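# Fork the loose switch onto the yellow-taped rack rails

## Task

With the fork, carry the unscrewed switch onto the rack's rail pair marked with yellow tape and slide it all the way in. The rack is free-standing: tilting it beyond a slight amount fails the task, and the rack must finish in its original place.

## Robot and tools

Robot: one six-joint arm (Elite-style, UR-like chain: shoulder pan, shoulder lift, elbow, wrist 1, wrist 2, wrist 3). Its root sits at (0, 0, +0.094) m in the scene frame, slightly tilted. There is no gripper. The arm carries a rigid steel lifting fork with no motor or sensor, so a load stays on only through gravity, friction and the fork's shape. The fork has two flat blades, 240 mm long, 30 mm wide and 8 mm thick, with 110 mm between them. They extend along the tool point's -y axis, and their load-bearing faces look along tool -z. The blades are level when tool +z points straight down. If they tip down toward the noses, the load slides off. A block about 10 cm long sticks out from the last joint's axis toward fork -y and turns with the fork.

Tool point (end_effector_position): it lies between the tines, halfway along the blades, on the load-face plane. The blade noses are 120 mm toward tool -y and the upright back legs 120 mm toward +y. A heavy load makes the tool point sag below its commanded height and tilts the fork. Compare the reported pose with the one you sent, then correct it.

Scene frame: origin on the table top directly under the base, +z up, +y to the left when looking along +x. Reported poses, velocities and targets use this frame. Positions in metres, orientation as quat_wxyz. Readings may be off by a few centimetres, more at long reach.

execute_actions(actions, cameras): actions is a list of actions. Each action is a table of 1 to 15 rows, one row per 1/30 s control step. If the table is shorter than 15 rows, its last row is held. One action lasts 0.5 s. A row has 6 numbers in [-1, 1]: dx, dy, dz, rx, ry, rz. Every row is an offset from the Hand target as it was when the action began, not from the previous row. Offsets run along the scene axes. 1.0 equals 0.6 m of translation or 180 degrees of rotation. rx, ry, rz form one rotation vector, turned about the Hand target's position. Since each new action starts from the current Hand target, sending the same offset twice moves twice. A translation longer than 1.0 may be scaled back along its direction. cameras: list of names, ["all"], [] for none. If omitted or null, you get all cameras for an empty actions list and none otherwise. An unknown name makes the call invalid. An empty actions list also shows the scene number and fields other results may drop.

move(target, speed, blend, blocking, cameras): a straight path for the tool point. target is one 6-number row or a list of up to 15 rows, in the same units and frame as above. Every row is an offset from the same starting Hand target. speed: m/s, 0.002 to 3.2, default 0.25; rotation is capped at twice that value in rad/s. You may give one speed per leg. blend: metres of corner rounding at intermediate targets; 0, the default, stops at each one. The whole path gets 10 s at most. Paths last at least 0.5 s and ignore obstacles. The tool point trails and can drift from the path, more so at speed or with the arm nearly straight. Keep paths away from the arm's own base, which can flip the shoulder posture. blocking=false returns after about 0.5 s while motion continues. The result adds a "move:" line: done (within 3 mm and 2 degrees), off_target, moving, held or fault, plus the limits that acted (paced = pose clipped; held = steps withheld). done does not mean no contact.

wait(seconds 0 to 10): lets time pass while holding the last command; it returns early if a running move finishes. stop(): brakes a running move, which needs some distance. zoom_image(camera, region): camera is cam_head_left, cam_head_right or cam_wrist; region [x0, y0, x1, y1] in image pixels, at most 504 by 504, taken from the latest images. read_manual(section): licence texts only. finished_scene(scene): ends the scene for good. Call it only when the switch rests fully in place and will stay there without the arm.

Control behaviour: each step, commanded orientation is clipped to within 32 degrees of the measured one. Damped IK gives priority to position. Commands are smoothed, lagging about 0.15 s. The Hand target line is your last command after clipping, and the next offsets build on it. The tool often stops short of it, and waiting does not close the gap. Any new command re-requests it, so send the remaining difference as an offset. Near the first joint's axis, small tool motions can swing the whole arm. To release a push, command a target back past the current tool point.

Result lines: pose and velocities; Joint positions in URDF order; joint torques (total drive output including gravity, offset and noisy, positive toward larger joint angle). "within noise" means the joint velocities are negligible.

Hazards: a torque fault (contact torque reaching 293/293/133/49.8/49.8/49.8 N m, carried load included) or a force fault (about 150 ± 25 N on arm, tool or load) stops the arm for 10 s. The arm is stiff, so even a small overshoot past firm contact can fault it. Faster moves strike harder. Motors heat when the arm holds loads, stays stretched or presses against something. MOTOR HOT appears at 70 °C, and at 85 °C the brakes engage for 30 to 60 s or more. Avoid dropping the switch, moving while it slides, striking the rack or table, and knocking anything off the table. Something may occasionally nudge loose objects.

Cameras: cam_head_left and cam_head_right (on one fixed bar) and cam_wrist, all 672x504. Calibration is given as OpenCV pinhole+radial K, D and T_world_to_cam. Fixed cameras may have shifted up to about 2.3 degrees and 9 mm. The wrist view can lag during motion.

Each tool is called after "Emit:" in YAML: its name, and indented under it one key for each argument.

## Session

Emit:
execute_actions:
  actions: []

Scene clock: 0.00 s.
end_effector_position=(+0.6600, +0.2529, +0.3169) end_effector_quat_wxyz=(+0.049, +0.971, +0.235, +0.002)
Joint positions: [3.144 -1.402 1.911 -2.097 -1.658 1.049]
Joint velocities: within noise
Joint torques (N m): no reading
Hand target: +0.6600, +0.2529, +0.3169; +0.049, +0.971, +0.235, +0.002

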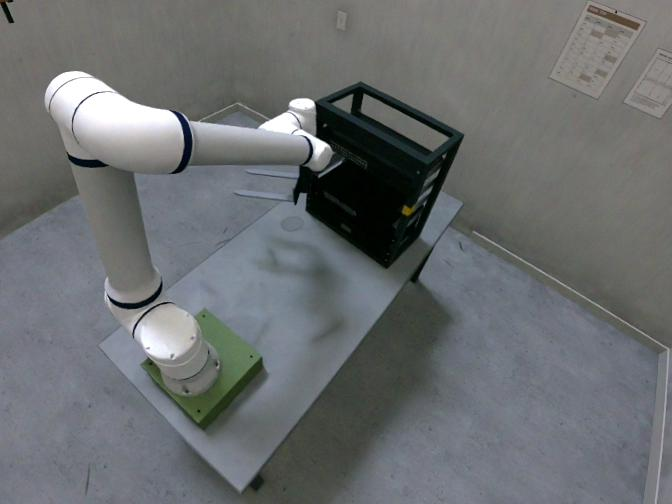

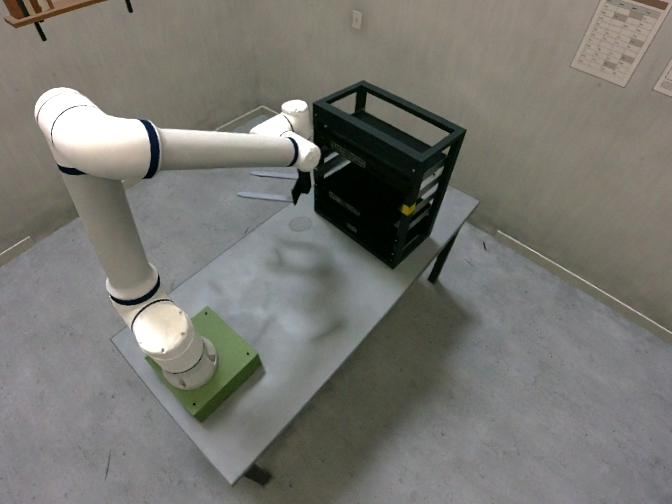

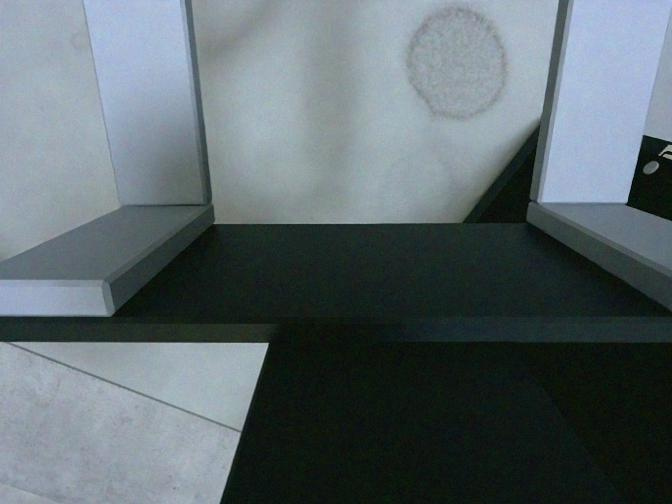

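Emit:
zoom_image:
  camera: "cam_head_left"
  region: [280, 70, 480, 280]

Emit:
zoom_image:
  camera: "cam_head_right"
  region: [280, 70, 480, 280]

Scaled by 2.400.

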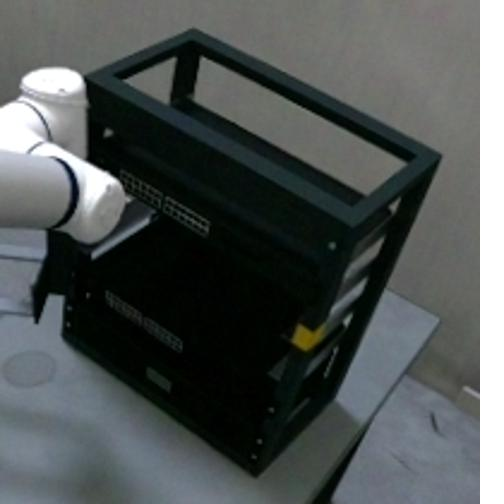

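Scaled by 2.400.

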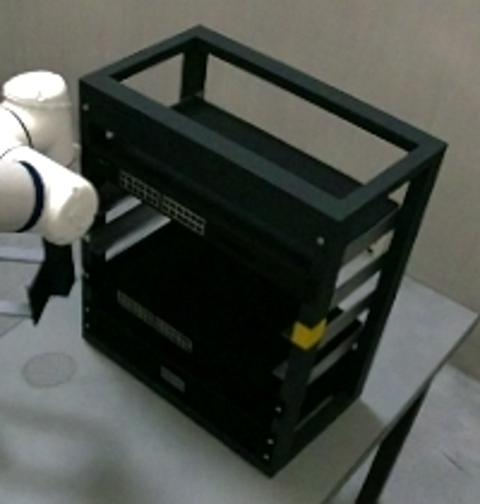

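Emit:
move:
  target: [-0.2667, -0.4215, 0.222, 0.0276, -0.0254, -0.6508]
  speed: 0.4

Scene clock: 94.50 s.
end_effector_position=(+0.5000, +0.0001, +0.4500) end_effector_quat_wxyz=(+0.000, +0.707, -0.707, +0.000)
Joint positions: [2.658 -2.228 2.283 -1.611 -1.571 2.611]
Joint torques (N m): [-22.88 -13.05 -102.3 -5.22 0.4 3.34]
Hand target: +0.5000, +0.0000, +0.4501; +0.000, +0.707, -0.707, +0.000
Off the commanded pose: 0.000 m, 0 deg.
move: done

Emit:
move:
  target: [0.1117, -0.0167, 0.0558, 0, -0.4444, 0]
  speed: 0.4
  cameras: ["all"]

Scene clock: 98.97 s.
end_effector_position=(+0.5408, -0.0054, +0.4726) end_effector_quat_wxyz=(-0.306, +0.641, -0.636, +0.302)
Joint positions: [2.219 -2.56 2.825 -2.42 -0.876 2.385]
Joint torques (N m): [9.07 11.74 -101.29 -6.67 2.28 -2.16]
Hand target: +0.5408, -0.0054, +0.4726; -0.306, +0.641, -0.636, +0.301 (not the last commanded pose)
Off the commanded pose: 0.029 m, 29 deg.
move: held (a check stopped the path); limits=held
pose unreachable: on one or more control steps of this call, first in action 0 (counted from 0), an arm could not follow its commanded pose, so it was not sent that pose on those steps. It may still have moved: this result reports where it is.
cause: moving toward the commanded pose would bring two parts of the arm too close to each other (joints 3 (elbow) and 4 (wrist 1) lie between them).
camera_calibration:
cam_wrist: T_world_to_cam=[[0.0211091, -0.999329, -0.0299196, 0.00691636], [-0.860597, -0.00293104, -0.509278, 0.577401], [0.508849, 0.0364991, -0.860082, 0.225812], [0, 0, 0, 1]] pos_world=[0.38186, 0.000362164, 0.488482]

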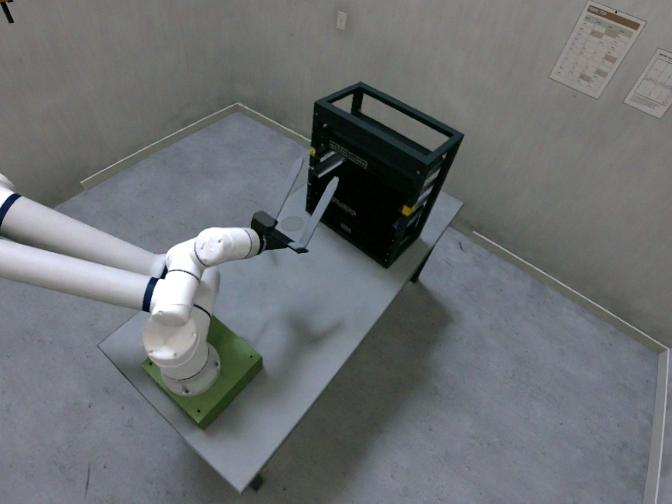

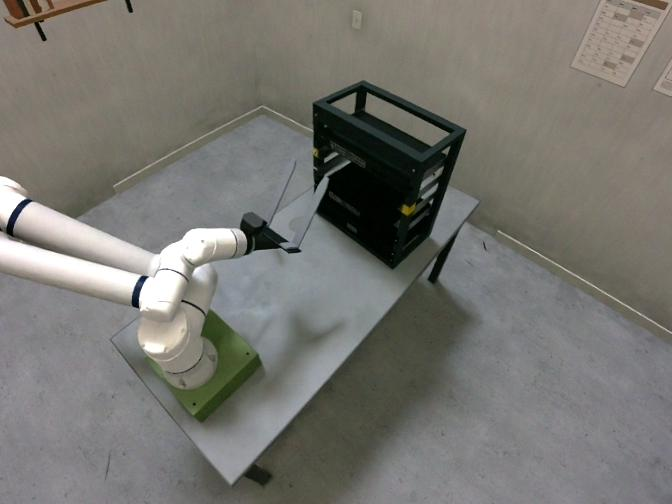

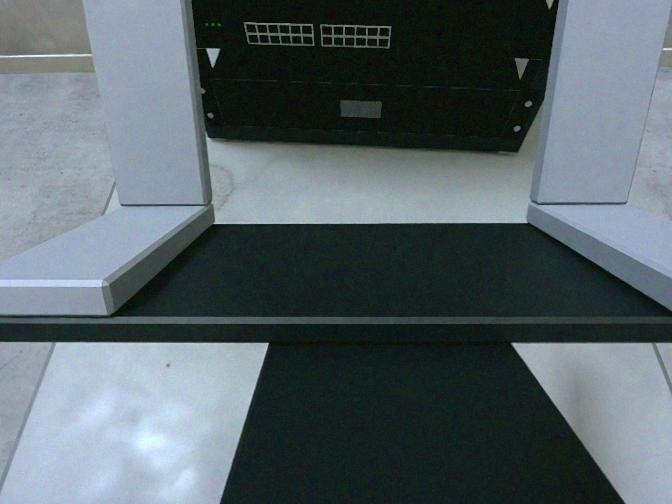

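Emit:
zoom_image:
  camera: "cam_head_left"
  region: [290, 80, 480, 280]

Emit:
zoom_image:
  camera: "cam_head_right"
  region: [290, 80, 480, 280]

Emit:
zoom_image:
  camera: "cam_wrist"
  region: [180, 0, 580, 180]

Scaled by 2.520.

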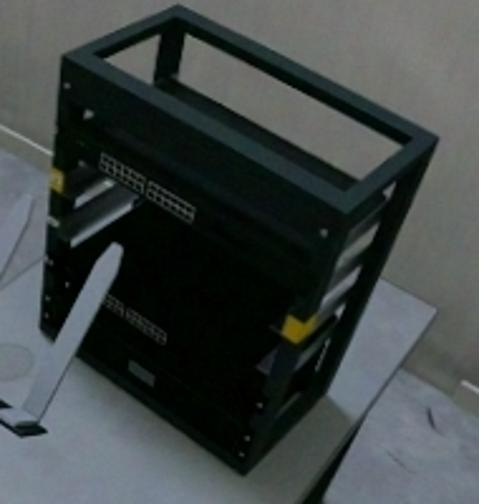

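Scaled by 2.520.

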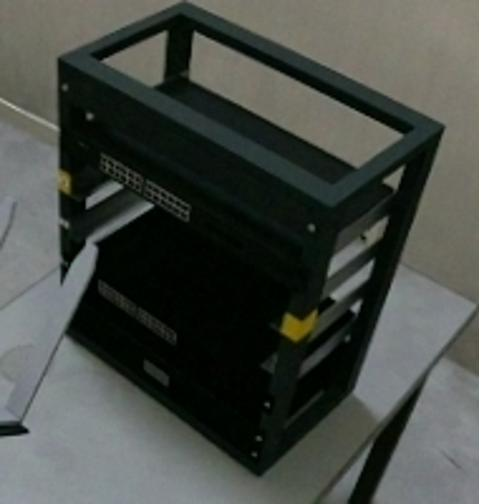

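Scaled by 1.260.

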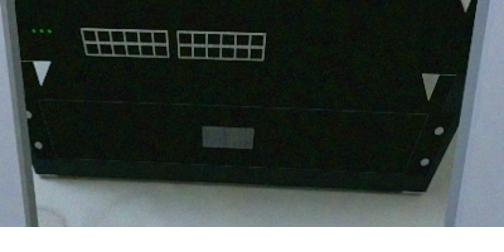

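Emit:
move:
  target: [0.047, 0.3515, 0.0463, -0.0402, -0.1275, -0.1917]
  speed: 0.4
  cameras: ["cam_wrist"]

Scene clock: 122.87 s.
end_effector_position=(+0.5690, +0.2055, +0.5003) end_effector_quat_wxyz=(+0.282, -0.371, +0.704, -0.536)
Joint positions: [3.722 -1.254 2.465 -3.745 -2.628 3.682]
Joint torques (N m): [10.12 -43.25 -50.11 -4.07 -6.38 3.29]
Hand target: +0.5690, +0.2055, +0.5003; +0.282, -0.371, +0.704, -0.536
Off the commanded pose: 0.000 m, 0 deg.
move: done; limits=paced
camera_calibration:
cam_wrist: T_world_to_cam=[[-0.547398, -0.83666, -0.0188701, 0.502396], [-0.47985, 0.332264, -0.812001, 0.482384], [0.685638, -0.435433, -0.583351, 0.0856554], [0, 0, 0, 1]] pos_world=[0.447754, 0.297353, 0.451144]
Images, in order (width x height): cam_wrist 672x504.

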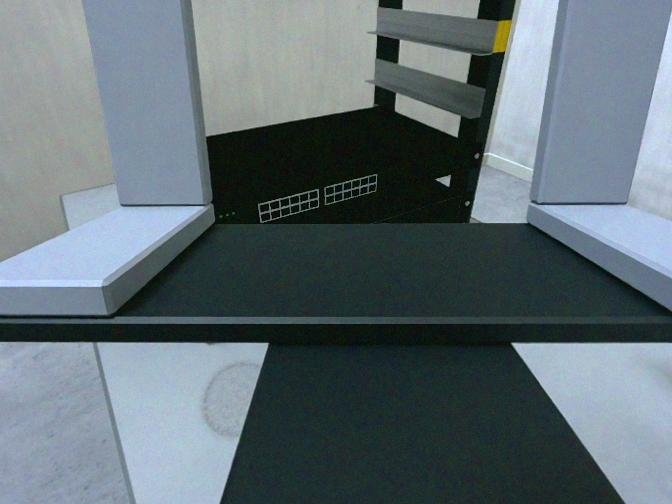

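Emit:
zoom_image:
  camera: "cam_wrist"
  region: [190, 0, 560, 240]

Emit:
move:
  target: [0.0, -0.0667, 0.0167, -0.0637, -0.091, 0]
  speed: 0.4
  cameras: ["cam_wrist"]

Scaled by 1.362.

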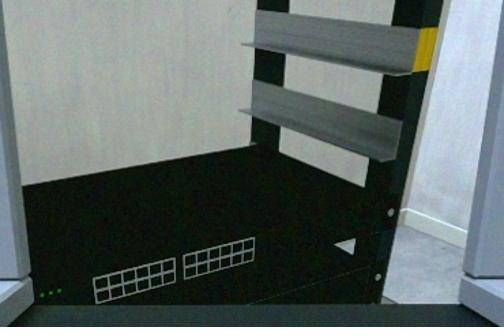

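Scene clock: 126.33 s.
end_effector_position=(+0.5681, +0.1949, +0.5026) end_effector_quat_wxyz=(+0.291, -0.356, +0.687, -0.562)
Joint positions: [3.697 -1.177 2.452 -3.95 -2.649 3.558]
Joint torques (N m): [9.7 -77.65 -18.81 -3.29 -1.41 3.12]
Hand target: +0.5681, +0.1950, +0.5026; +0.291, -0.356, +0.688, -0.562 (not the last commanded pose)
Off the commanded pose: 0.030 m, 16 deg.
move: held (a check stopped the path); limits=held
pose unreachable: on one or more control steps of this call, first in action 0 (counted from 0), an arm could not follow its commanded pose, so it was not sent that pose on those steps. It may still have moved: this result reports where it is.
cause: moving toward the commanded pose would bring two parts of the arm too close to each other (joints 4 (wrist 1) to 6 (wrist 3) lie between them).
camera_calibration:
cam_wrist: T_world_to_cam=[[-0.557165, -0.8302, -0.0182881, 0.497157], [-0.428024, 0.305988, -0.850392, 0.482263], [0.711592, -0.465981, -0.525831, 0.0452033], [0, 0, 0, 1]] pos_world=[0.451252, 0.286237, 0.442974]
Images, in order (width x height): cam_wrist 672x504.

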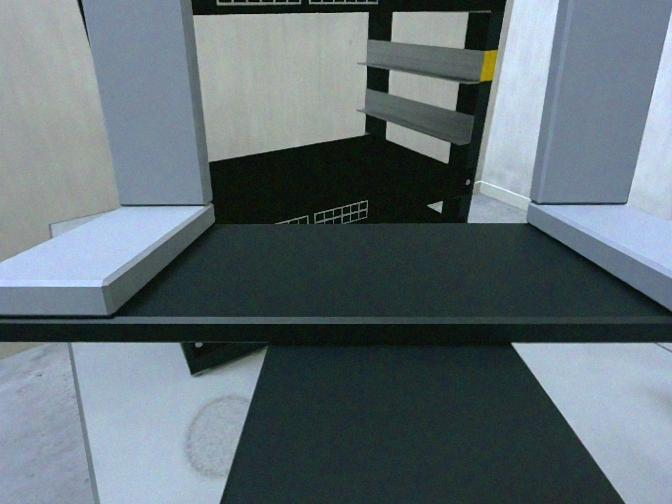

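Emit:
move:
  target: [0.1032, -0.4617, 0.059, -0.0249, -0.0594, 0.1399]
  speed: 0.4
  cameras: ["cam_wrist"]

Scene clock: 149.03 s.
end_effector_position=(+0.6300, -0.0820, +0.5380) end_effector_quat_wxyz=(+0.455, -0.455, +0.541, -0.542)
Joint positions: [2.55 -1.107 2.646 -4.666 -1.107 3.139]
Joint torques (N m): [-21.85 -40.72 -25.65 -8.99 2.06 -2.19]
Hand target: +0.6301, -0.0821, +0.5380; +0.455, -0.455, +0.541, -0.542
Off the commanded pose: 0.000 m, 0 deg.
move: done
camera_calibration:
cam_wrist: T_world_to_cam=[[-0.146677, -0.989102, -0.0127419, 0.0276675], [-0.340485, 0.0625772, -0.938165, 0.59571], [0.928739, -0.133269, -0.345953, -0.315595], [0, 0, 0, 1]] pos_world=[0.499994, -0.0519708, 0.450045]
Images, in order (width x height): cam_wrist 672x504.

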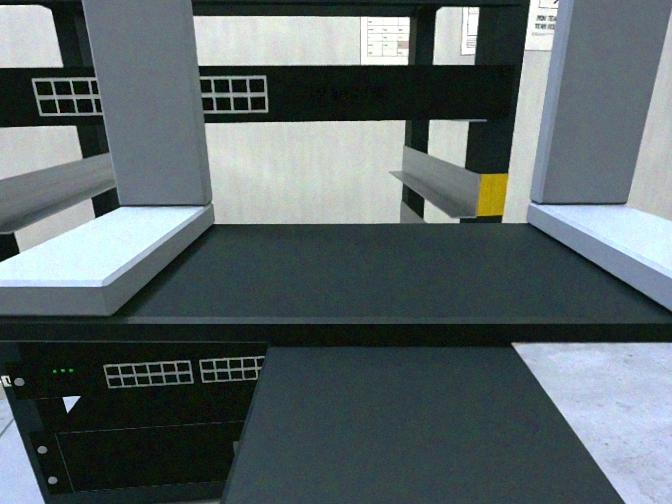

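Emit:
zoom_image:
  camera: "cam_wrist"
  region: [380, 0, 560, 225]

Emit:
zoom_image:
  camera: "cam_wrist"
  region: [0, 340, 280, 504]

Emit:
zoom_image:
  camera: "cam_wrist"
  region: [0, 50, 120, 260]

Scaled by 2.240.

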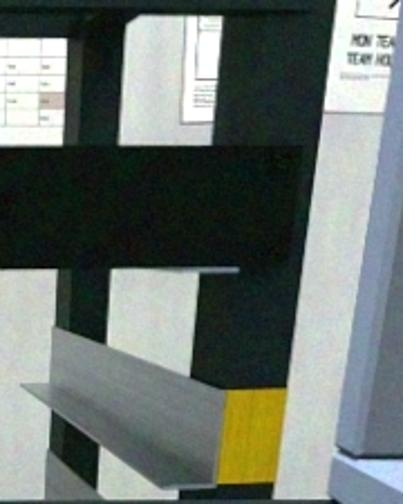

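Scaled by 1.800.

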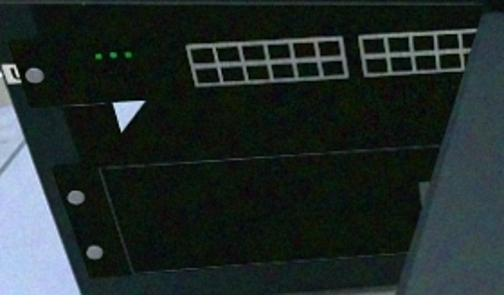

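Scaled by 2.400.

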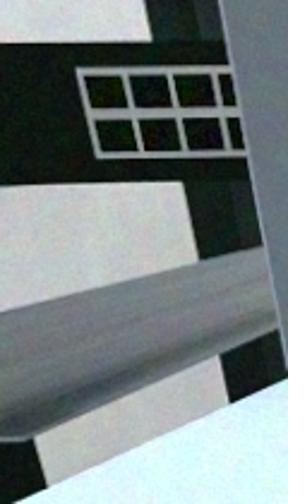

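Emit:
zoom_image:
  camera: "cam_wrist"
  region: [70, 0, 240, 128]

Emit:
zoom_image:
  camera: "cam_wrist"
  region: [502, 0, 672, 128]

Emit:
zoom_image:
  camera: "cam_wrist"
  region: [90, 180, 230, 340]

Emit:
zoom_image:
  camera: "cam_wrist"
  region: [510, 180, 650, 340]

Scaled by 2.965.

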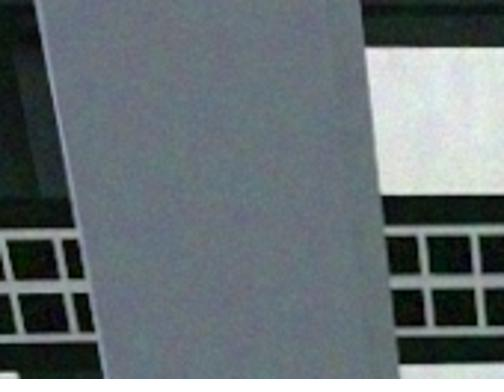

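Scaled by 2.965.

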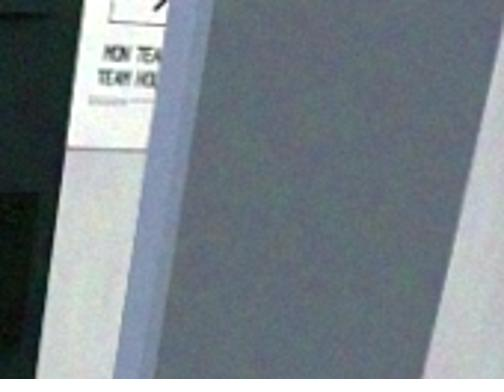

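Scaled by 3.150.

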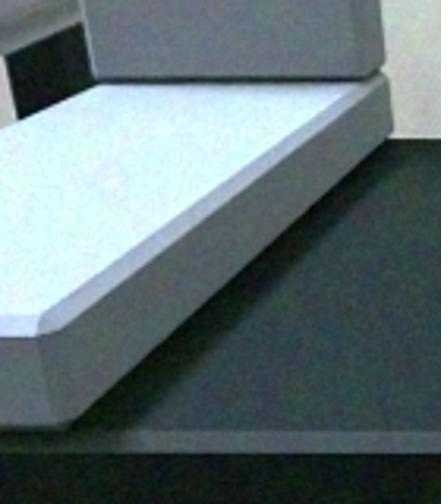

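Scaled by 3.150.

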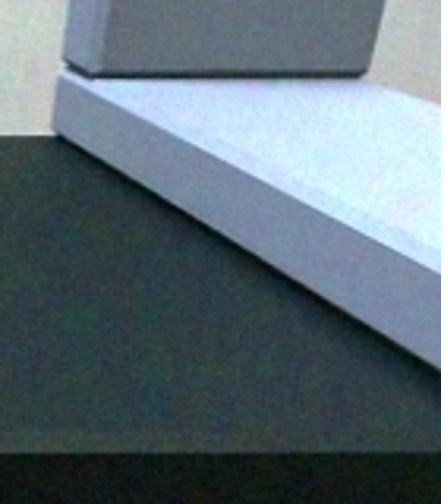

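Emit:
zoom_image:
  camera: "cam_wrist"
  region: [440, 40, 530, 140]

Emit:
zoom_image:
  camera: "cam_wrist"
  region: [0, 40, 90, 140]

Emit:
zoom_image:
  camera: "cam_wrist"
  region: [200, 40, 290, 140]

Scaled by 5.040.

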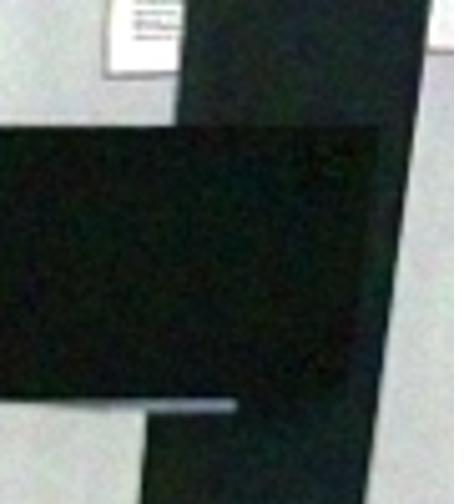

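Scaled by 5.040.

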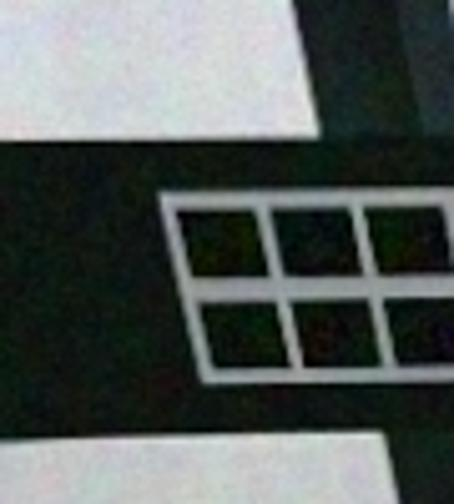

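Scaled by 5.040.

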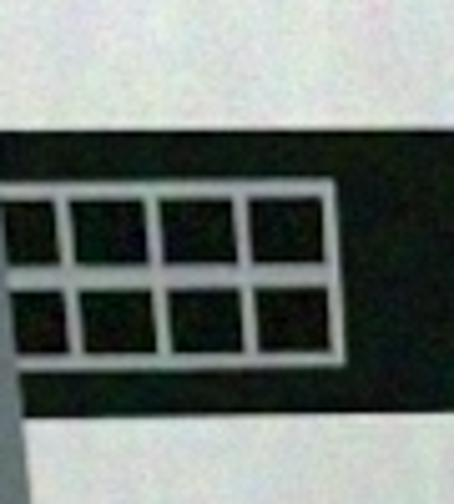

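Emit:
move:
  target: [0.0122, -0.2272, -0.0243, 0.0164, 0.1384, 0.0356]
  speed: 0.4
  cameras: ["cam_wrist"]

Emit:
zoom_image:
  camera: "cam_wrist"
  region: [210, 0, 380, 225]

Emit:
zoom_image:
  camera: "cam_wrist"
  region: [370, 0, 540, 225]

Emit:
move:
  target: [0, 0.6667, 0, 0, 0, 0]
  speed: 0.4
  cameras: ["cam_wrist"]

Emit:
zoom_image:
  camera: "cam_wrist"
  region: [210, 0, 380, 225]

Emit:
zoom_image:
  camera: "cam_wrist"
  region: [370, 0, 540, 225]

Scene clock: 279.10 s.
end_effector_position=(+0.6374, -0.2184, +0.5234) end_effector_quat_wxyz=(-0.368, +0.578, -0.614, +0.391)
Joint positions: [2.117 -1.679 2.669 -3.391 -0.701 2.539]
Joint torques (N m): [-21.29 -42.25 -68.17 -5.72 1.58 -2.02]
Hand target: +0.6374, -0.2184, +0.5234; -0.368, +0.578, -0.614, +0.391
Off the commanded pose: 0.000 m, 0 deg.
move: done
camera_calibration:
cam_wrist: T_world_to_cam=[[-0.0413984, -0.998871, -0.023282, -0.170039], [-0.709531, 0.0457967, -0.703185, 0.701586], [0.703458, -0.0125915, -0.710626, 0.015182], [0, 0, 0, 1]] pos_world=[0.480077, -0.201786, 0.500175]
Images, in order (width x height): cam_wrist 672x504.

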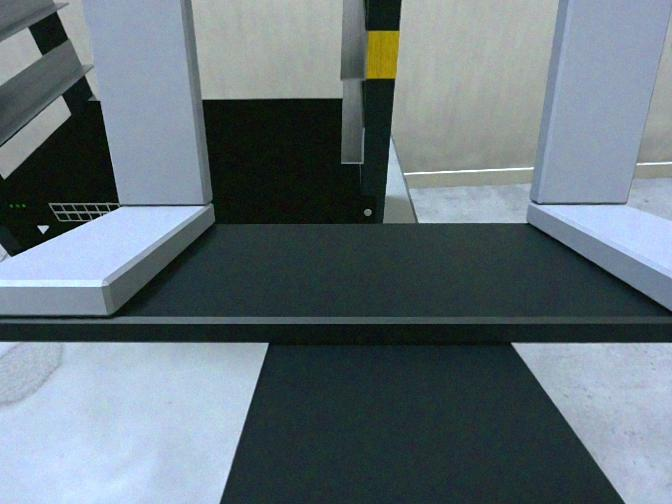

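Scaled by 2.240.

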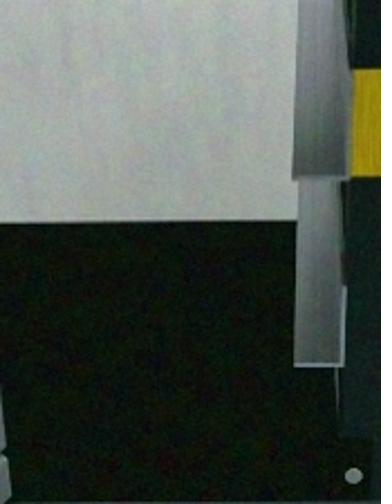

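Scaled by 2.240.

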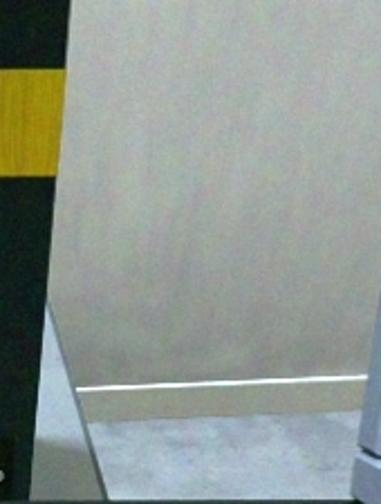

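Scene clock: 281.07 s.
end_effector_position=(+0.6374, +0.1816, +0.5234) end_effector_quat_wxyz=(-0.368, +0.578, -0.614, +0.391)
Joint positions: [3.254 -1.584 2.64 -3.744 -1.681 3.202]
Joint torques (N m): [11.94 -21.65 -65.75 -12.79 -3.01 3.34]
Hand target: +0.6374, +0.1816, +0.5234; -0.368, +0.578, -0.614, +0.391
Off the commanded pose: 0.000 m, 0 deg.
move: done
camera_calibration:
cam_wrist: T_world_to_cam=[[-0.041117, -0.998883, -0.0232721, 0.229274], [-0.709647, 0.0455916, -0.703081, 0.683387], [0.703357, -0.0123936, -0.710729, 0.0203487], [0, 0, 0, 1]] pos_world=[0.480078, 0.198114, 0.500275]
Images, in order (width x height): cam_wrist 672x504.

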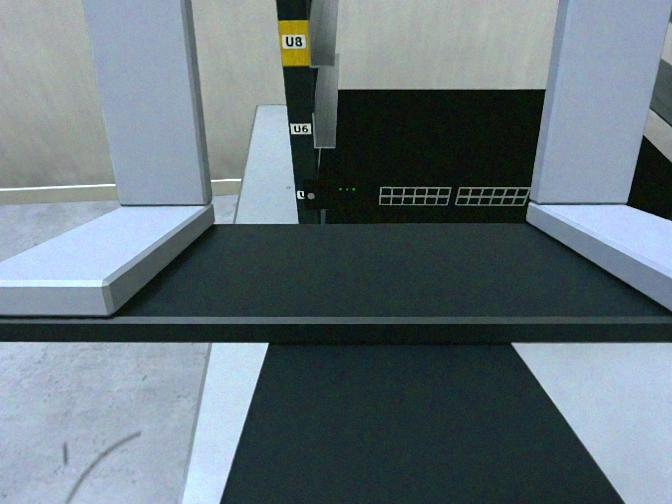

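Scaled by 2.240.

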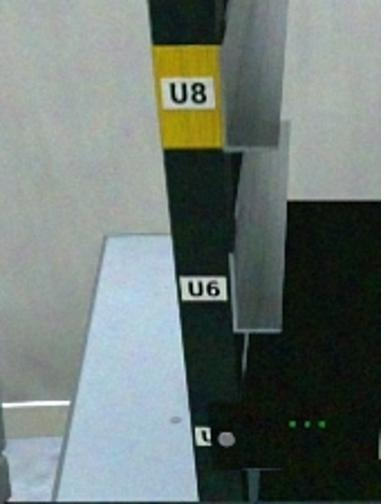

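Scaled by 2.240.

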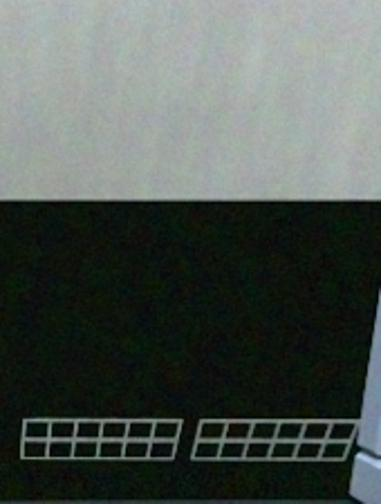

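Emit:
move:
  target: [0.064, -0.2928, -0.139, 0.0251, 0.3603, -0.0058]
  speed: 0.4
  cameras: ["all"]

Emit:
zoom_image:
  camera: "cam_head_left"
  region: [260, 80, 460, 280]

Emit:
zoom_image:
  camera: "cam_head_right"
  region: [260, 80, 460, 280]

Scene clock: 367.73 s.
end_effector_position=(+0.6758, +0.0060, +0.4400) end_effector_quat_wxyz=(+0.000, +0.678, -0.735, +0.000)
Joint positions: [2.876 -1.84 2.104 -1.82 -1.569 2.91]
Joint torques (N m): [-22.95 -21.16 -99.87 -5.06 -2.12 -2.08]
Hand target: +0.6758, +0.0060, +0.4400; +0.001, +0.678, -0.735, +0.000
Off the commanded pose: 0.000 m, 0 deg.
move: done
camera_calibration:
cam_wrist: T_world_to_cam=[[-0.0931458, -0.995311, -0.0260806, 0.0898931], [-0.934494, 0.0783551, 0.347249, 0.349575], [-0.343577, 0.056717, -0.93741, 0.738648], [0, 0, 0, 1]] pos_world=[0.588832, 0.0201867, 0.573371]

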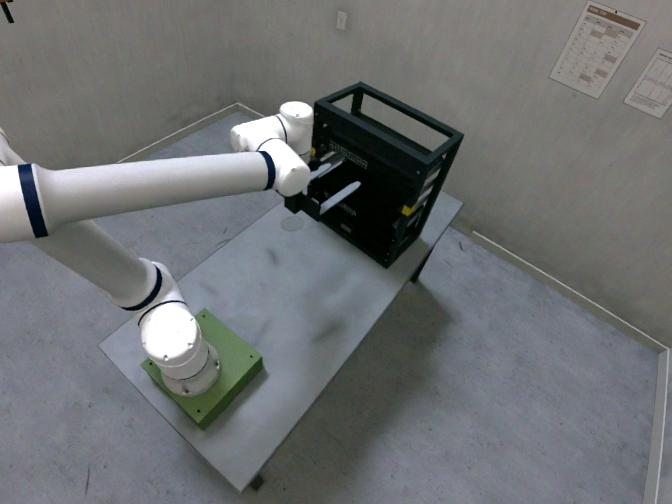

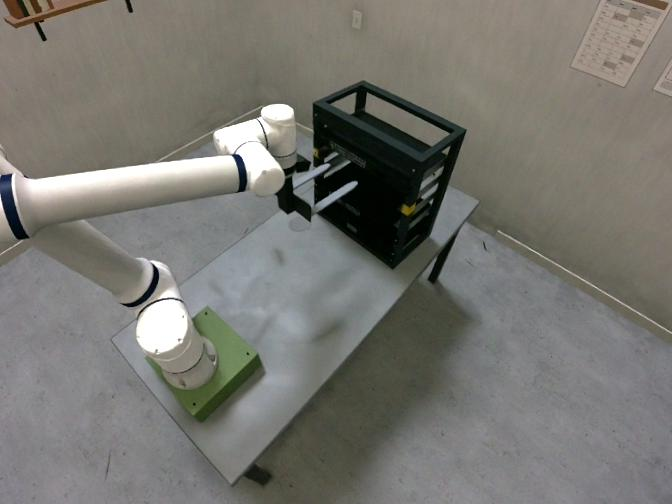

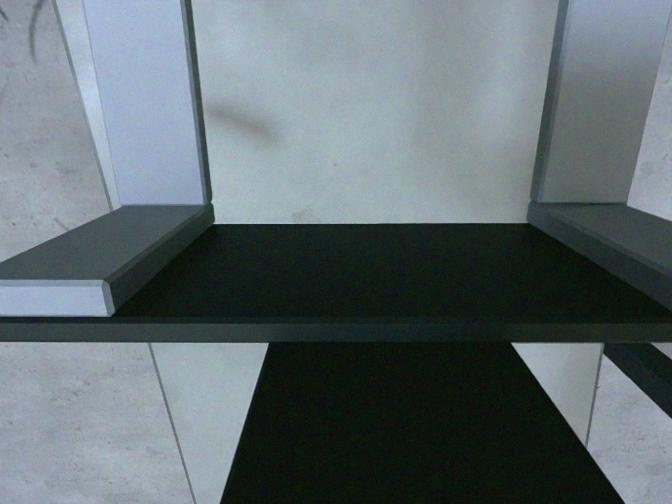

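Scaled by 2.520.

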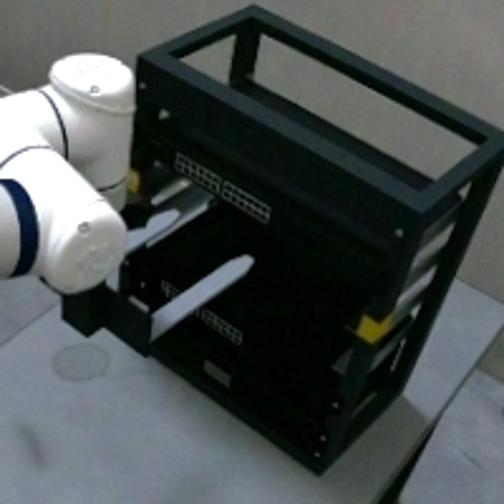

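Scaled by 2.520.

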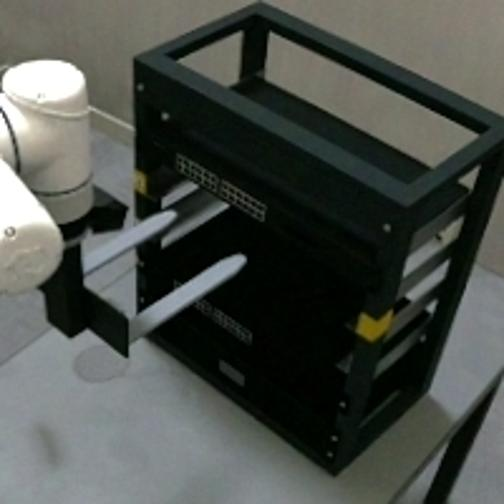

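Emit:
zoom_image:
  camera: "cam_head_left"
  region: [310, 130, 400, 220]

Emit:
zoom_image:
  camera: "cam_head_right"
  region: [300, 130, 390, 220]

Emit:
zoom_image:
  camera: "cam_head_left"
  region: [380, 150, 450, 280]

Emit:
zoom_image:
  camera: "cam_head_right"
  region: [380, 150, 450, 280]

Scaled by 5.600.

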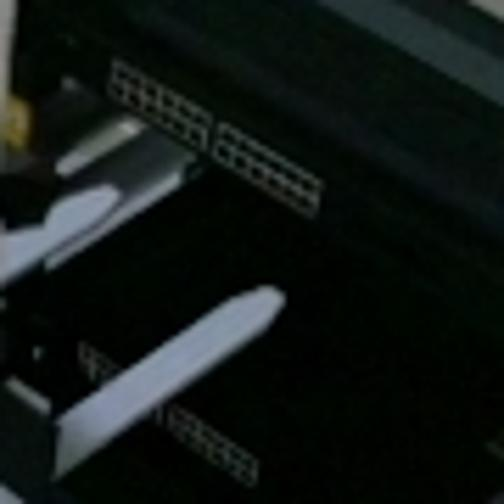

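Scaled by 5.600.

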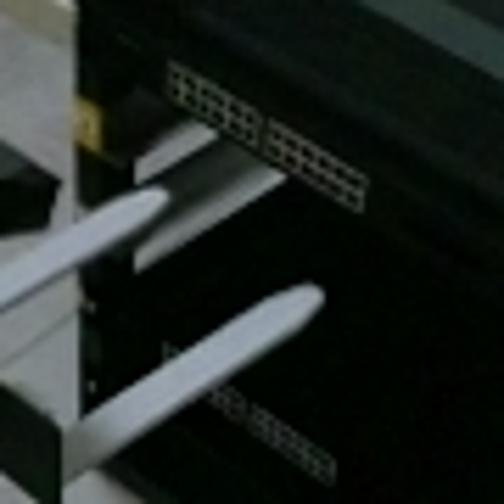

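Scaled by 3.877.

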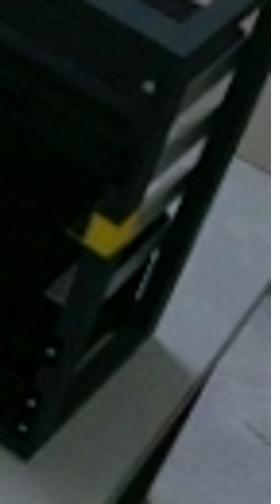

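Scaled by 3.877.

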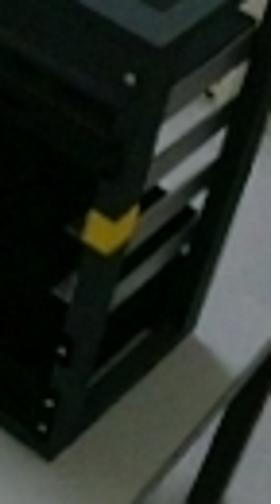

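Emit:
move:
  target:
    - [0.083, -0.0067, -0.0333, 0, 0, 0]
    - [0.4048, -0.0323, -0.0333, 0, 0, 0]
  speed: 0.15
  blend: [0.02, 0]
  cameras: ["all"]

Emit:
zoom_image:
  camera: "cam_head_left"
  region: [270, 70, 450, 250]

Emit:
zoom_image:
  camera: "cam_head_right"
  region: [270, 70, 450, 250]

Scene clock: 416.43 s.
end_effector_position=(+0.9185, -0.0134, +0.4200) end_effector_quat_wxyz=(+0.001, +0.678, -0.735, +0.000)
Joint positions: [2.951 -1.408 1.74 -1.888 -1.568 2.985]
Joint torques (N m): [9.72 -64.64 -97.92 -5.19 -1.41 3.31]
Hand target: +0.9187, -0.0134, +0.4200; +0.001, +0.678, -0.735, +0.000
Off the commanded pose: 0.000 m, 0 deg.
move: done
camera_calibration:
cam_wrist: T_world_to_cam=[[-0.0930939, -0.995313, -0.0261876, 0.0926968], [-0.934423, 0.0782566, 0.347463, 0.584724], [-0.343785, 0.0568169, -0.937328, 0.804641], [0, 0, 0, 1]] pos_world=[0.831632, 0.00078658, 0.55347]

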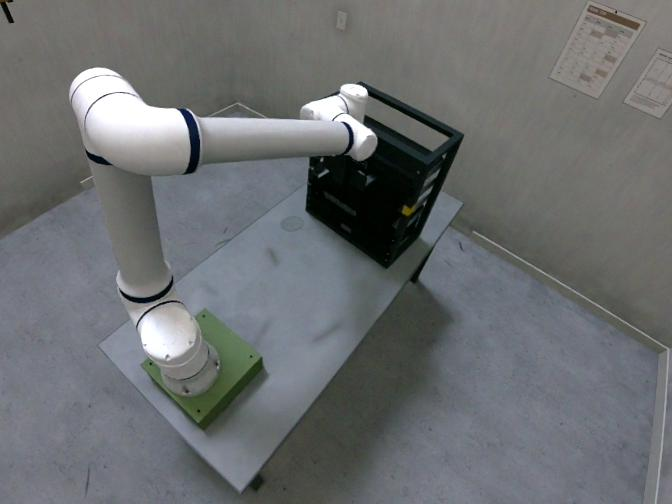

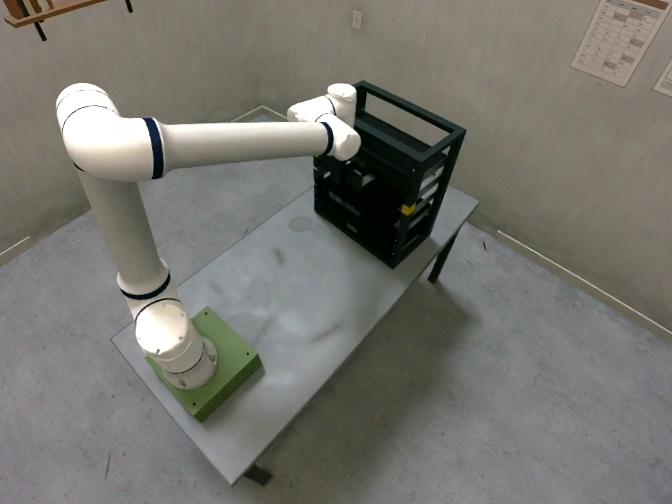

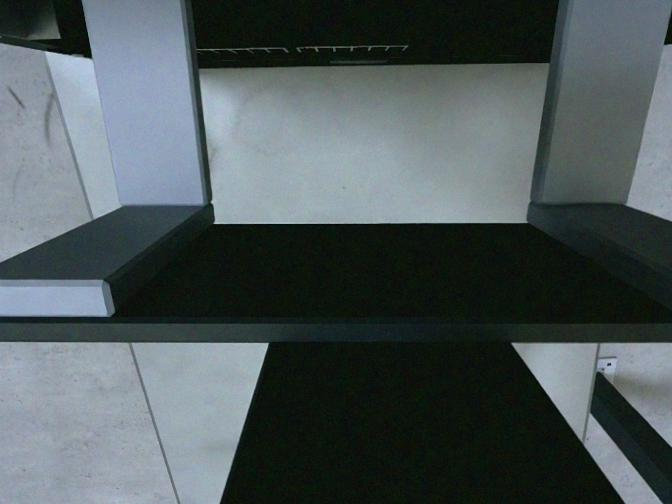

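Scaled by 2.800.

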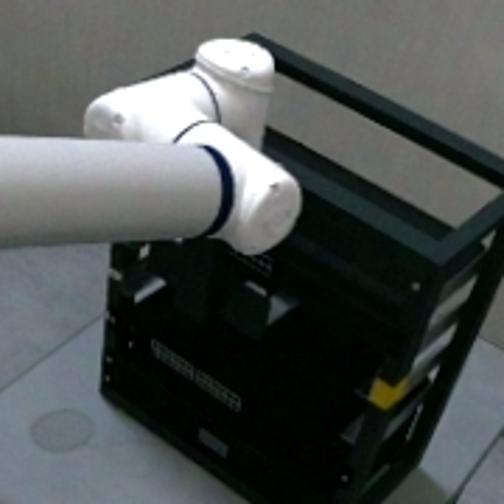

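Scaled by 2.800.

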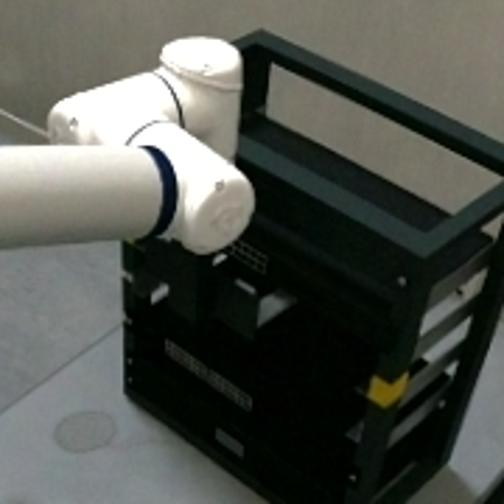

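Emit:
zoom_image:
  camera: "cam_wrist"
  region: [195, 20, 335, 120]

Emit:
zoom_image:
  camera: "cam_wrist"
  region: [415, 20, 555, 120]

Emit:
zoom_image:
  camera: "cam_wrist"
  region: [300, 20, 440, 120]

Emit:
zoom_image:
  camera: "cam_wrist"
  region: [0, 0, 100, 80]

Scaled by 3.600.

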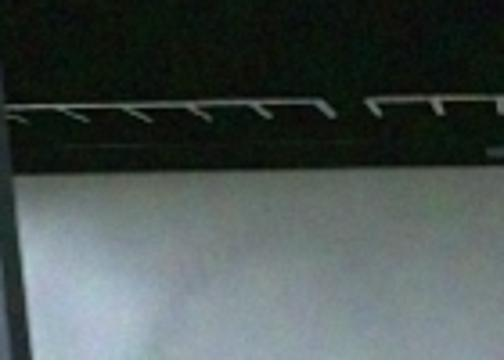

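Scaled by 3.600.

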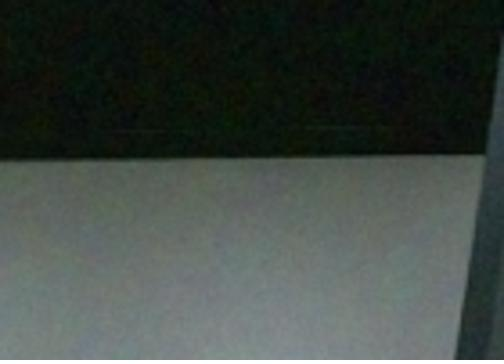

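Scaled by 3.600.

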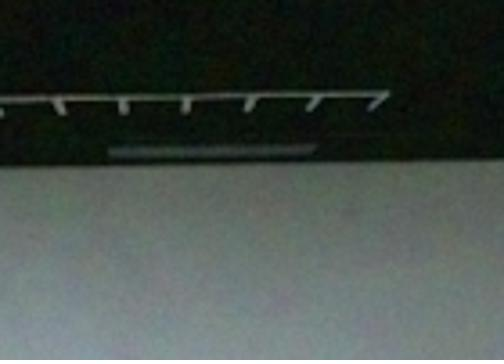

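Scaled by 5.040.

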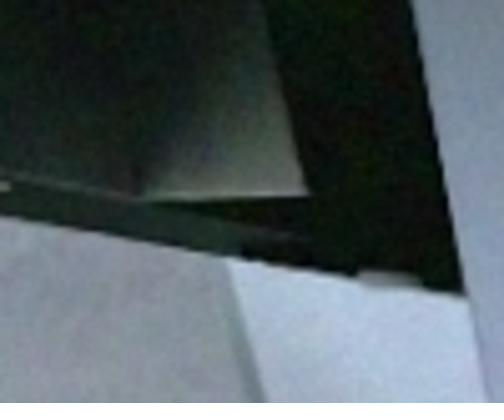

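Emit:
move:
  target: [0, 0, 0.0167, 0, 0, 0]
  speed: 0.03

Emit:
move:
  target: [0, 0, 0.0083, 0, 0, 0]
  speed: 0.015

Scene clock: 431.30 s.
end_effector_position=(+0.9187, -0.0134, +0.4298) end_effector_quat_wxyz=(+0.001, +0.678, -0.735, +0.000)
Joint positions: [2.951 -1.412 1.727 -1.87 -1.568 2.985]
Joint torques (N m): [-2.05 -92.53 -97.75 -4.96 -1.29 0.56]
Hand target: +0.9187, -0.0134, +0.4300; +0.001, +0.678, -0.735, +0.000
Off the commanded pose: 0.000 m, 0 deg.
move: done

Scene clock: 432.03 s.
end_effector_position=(+0.9187, -0.0134, +0.4348) end_effector_quat_wxyz=(+0.001, +0.678, -0.735, +0.000)
Joint positions: [2.951 -1.415 1.721 -1.862 -1.568 2.985]
Joint torques (N m): [-14.15 -92.47 -99.32 -5.13 -1.36 -1.68]
Hand target: +0.9187, -0.0134, +0.4350; +0.001, +0.678, -0.735, +0.000
Off the commanded pose: 0.000 m, 0 deg.
move: done

Emit:
move:
  target: [0, 0, 0.0067, 0, 0, 0]
  speed: 0.015

Emit:
move:
  target: [0, 0, 0.0067, 0, 0, 0]
  speed: 0.015
  cameras: ["all"]

Emit:
zoom_image:
  camera: "cam_head_right"
  region: [300, 80, 450, 230]

Scene clock: 434.70 s.
end_effector_position=(+0.9186, -0.0134, +0.4386) end_effector_quat_wxyz=(+0.001, +0.678, -0.735, +0.000)
Joint positions: [2.951 -1.416 1.715 -1.854 -1.568 2.984]
Joint torques (N m): [-15.32 -102.02 -110.03 -7.67 -1.38 -1.69]
Hand target: +0.9187, -0.0134, +0.4390; +0.001, +0.678, -0.735, +0.000
Off the commanded pose: 0.000 m, 0 deg.
move: done

Scene clock: 435.40 s.
end_effector_position=(+0.9186, -0.0134, +0.4426) end_effector_quat_wxyz=(+0.001, +0.678, -0.735, +0.000) end_effector_velocity=(+0.002, +0.000, +0.006) end_effector_angular_velocity=(-0.002, -0.007, +0.000)
Joint positions: [2.951 -1.418 1.71 -1.847 -1.568 2.984]
Joint velocities: [0 -0.002 -0.005 -0.001 0 0]
Joint torques (N m): [-17.9 -128.52 -142.72 -18.38 -1.06 -1.38]
Hand target: +0.9187, -0.0134, +0.4431; +0.001, +0.678, -0.735, +0.000
Off the commanded pose: 0.000 m, 0 deg.
move: done
camera_calibration:
cam_wrist: T_world_to_cam=[[-0.0931007, -0.995313, -0.0261504, 0.0932822], [-0.934269, 0.0782506, 0.347878, 0.576598], [-0.344201, 0.0568192, -0.937175, 0.826117], [0, 0, 0, 1]] pos_world=[0.831733, 0.00078658, 0.57607]

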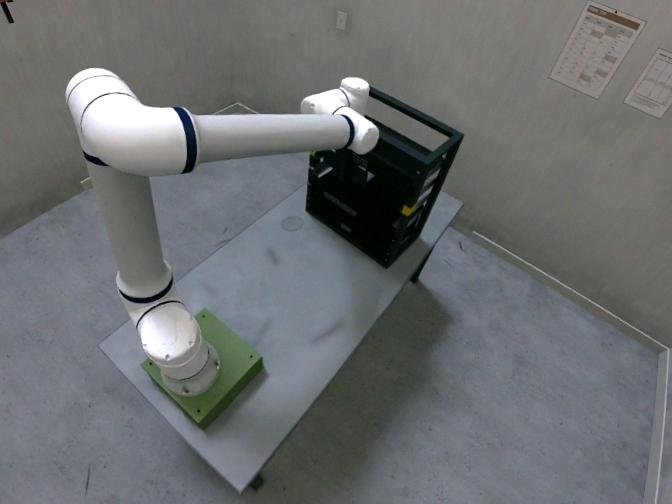

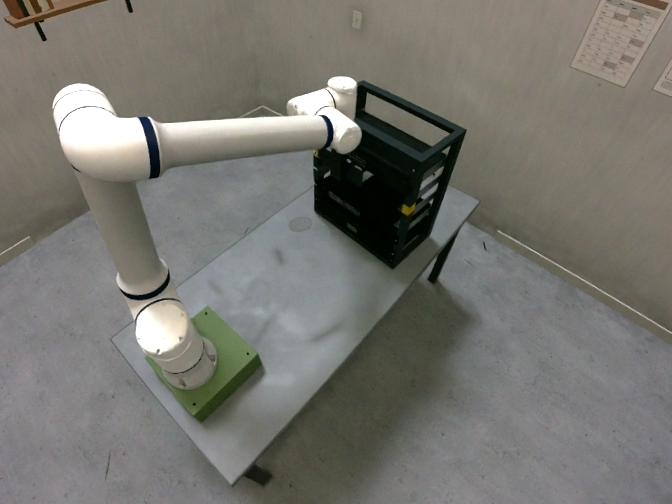

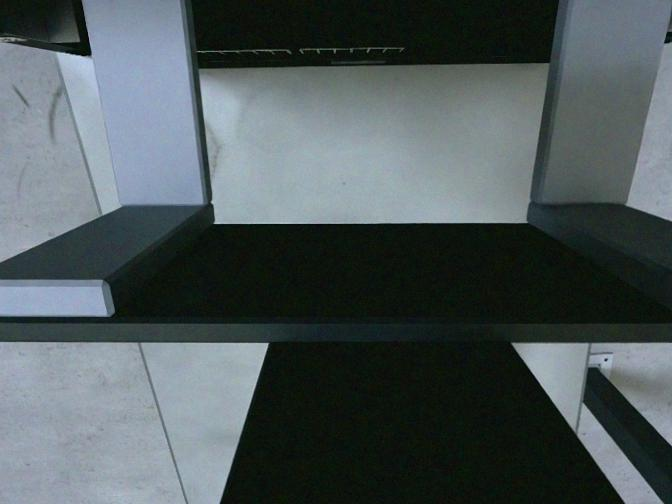

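Scaled by 3.360.

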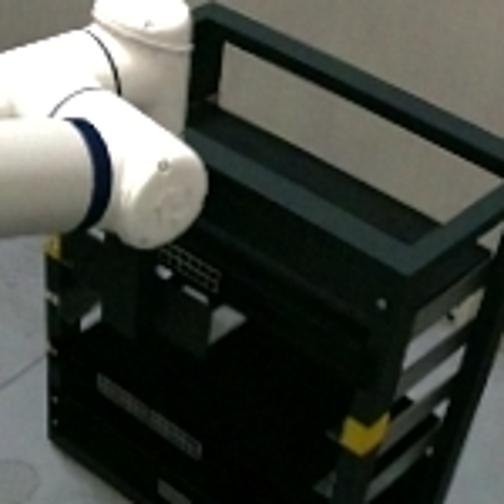

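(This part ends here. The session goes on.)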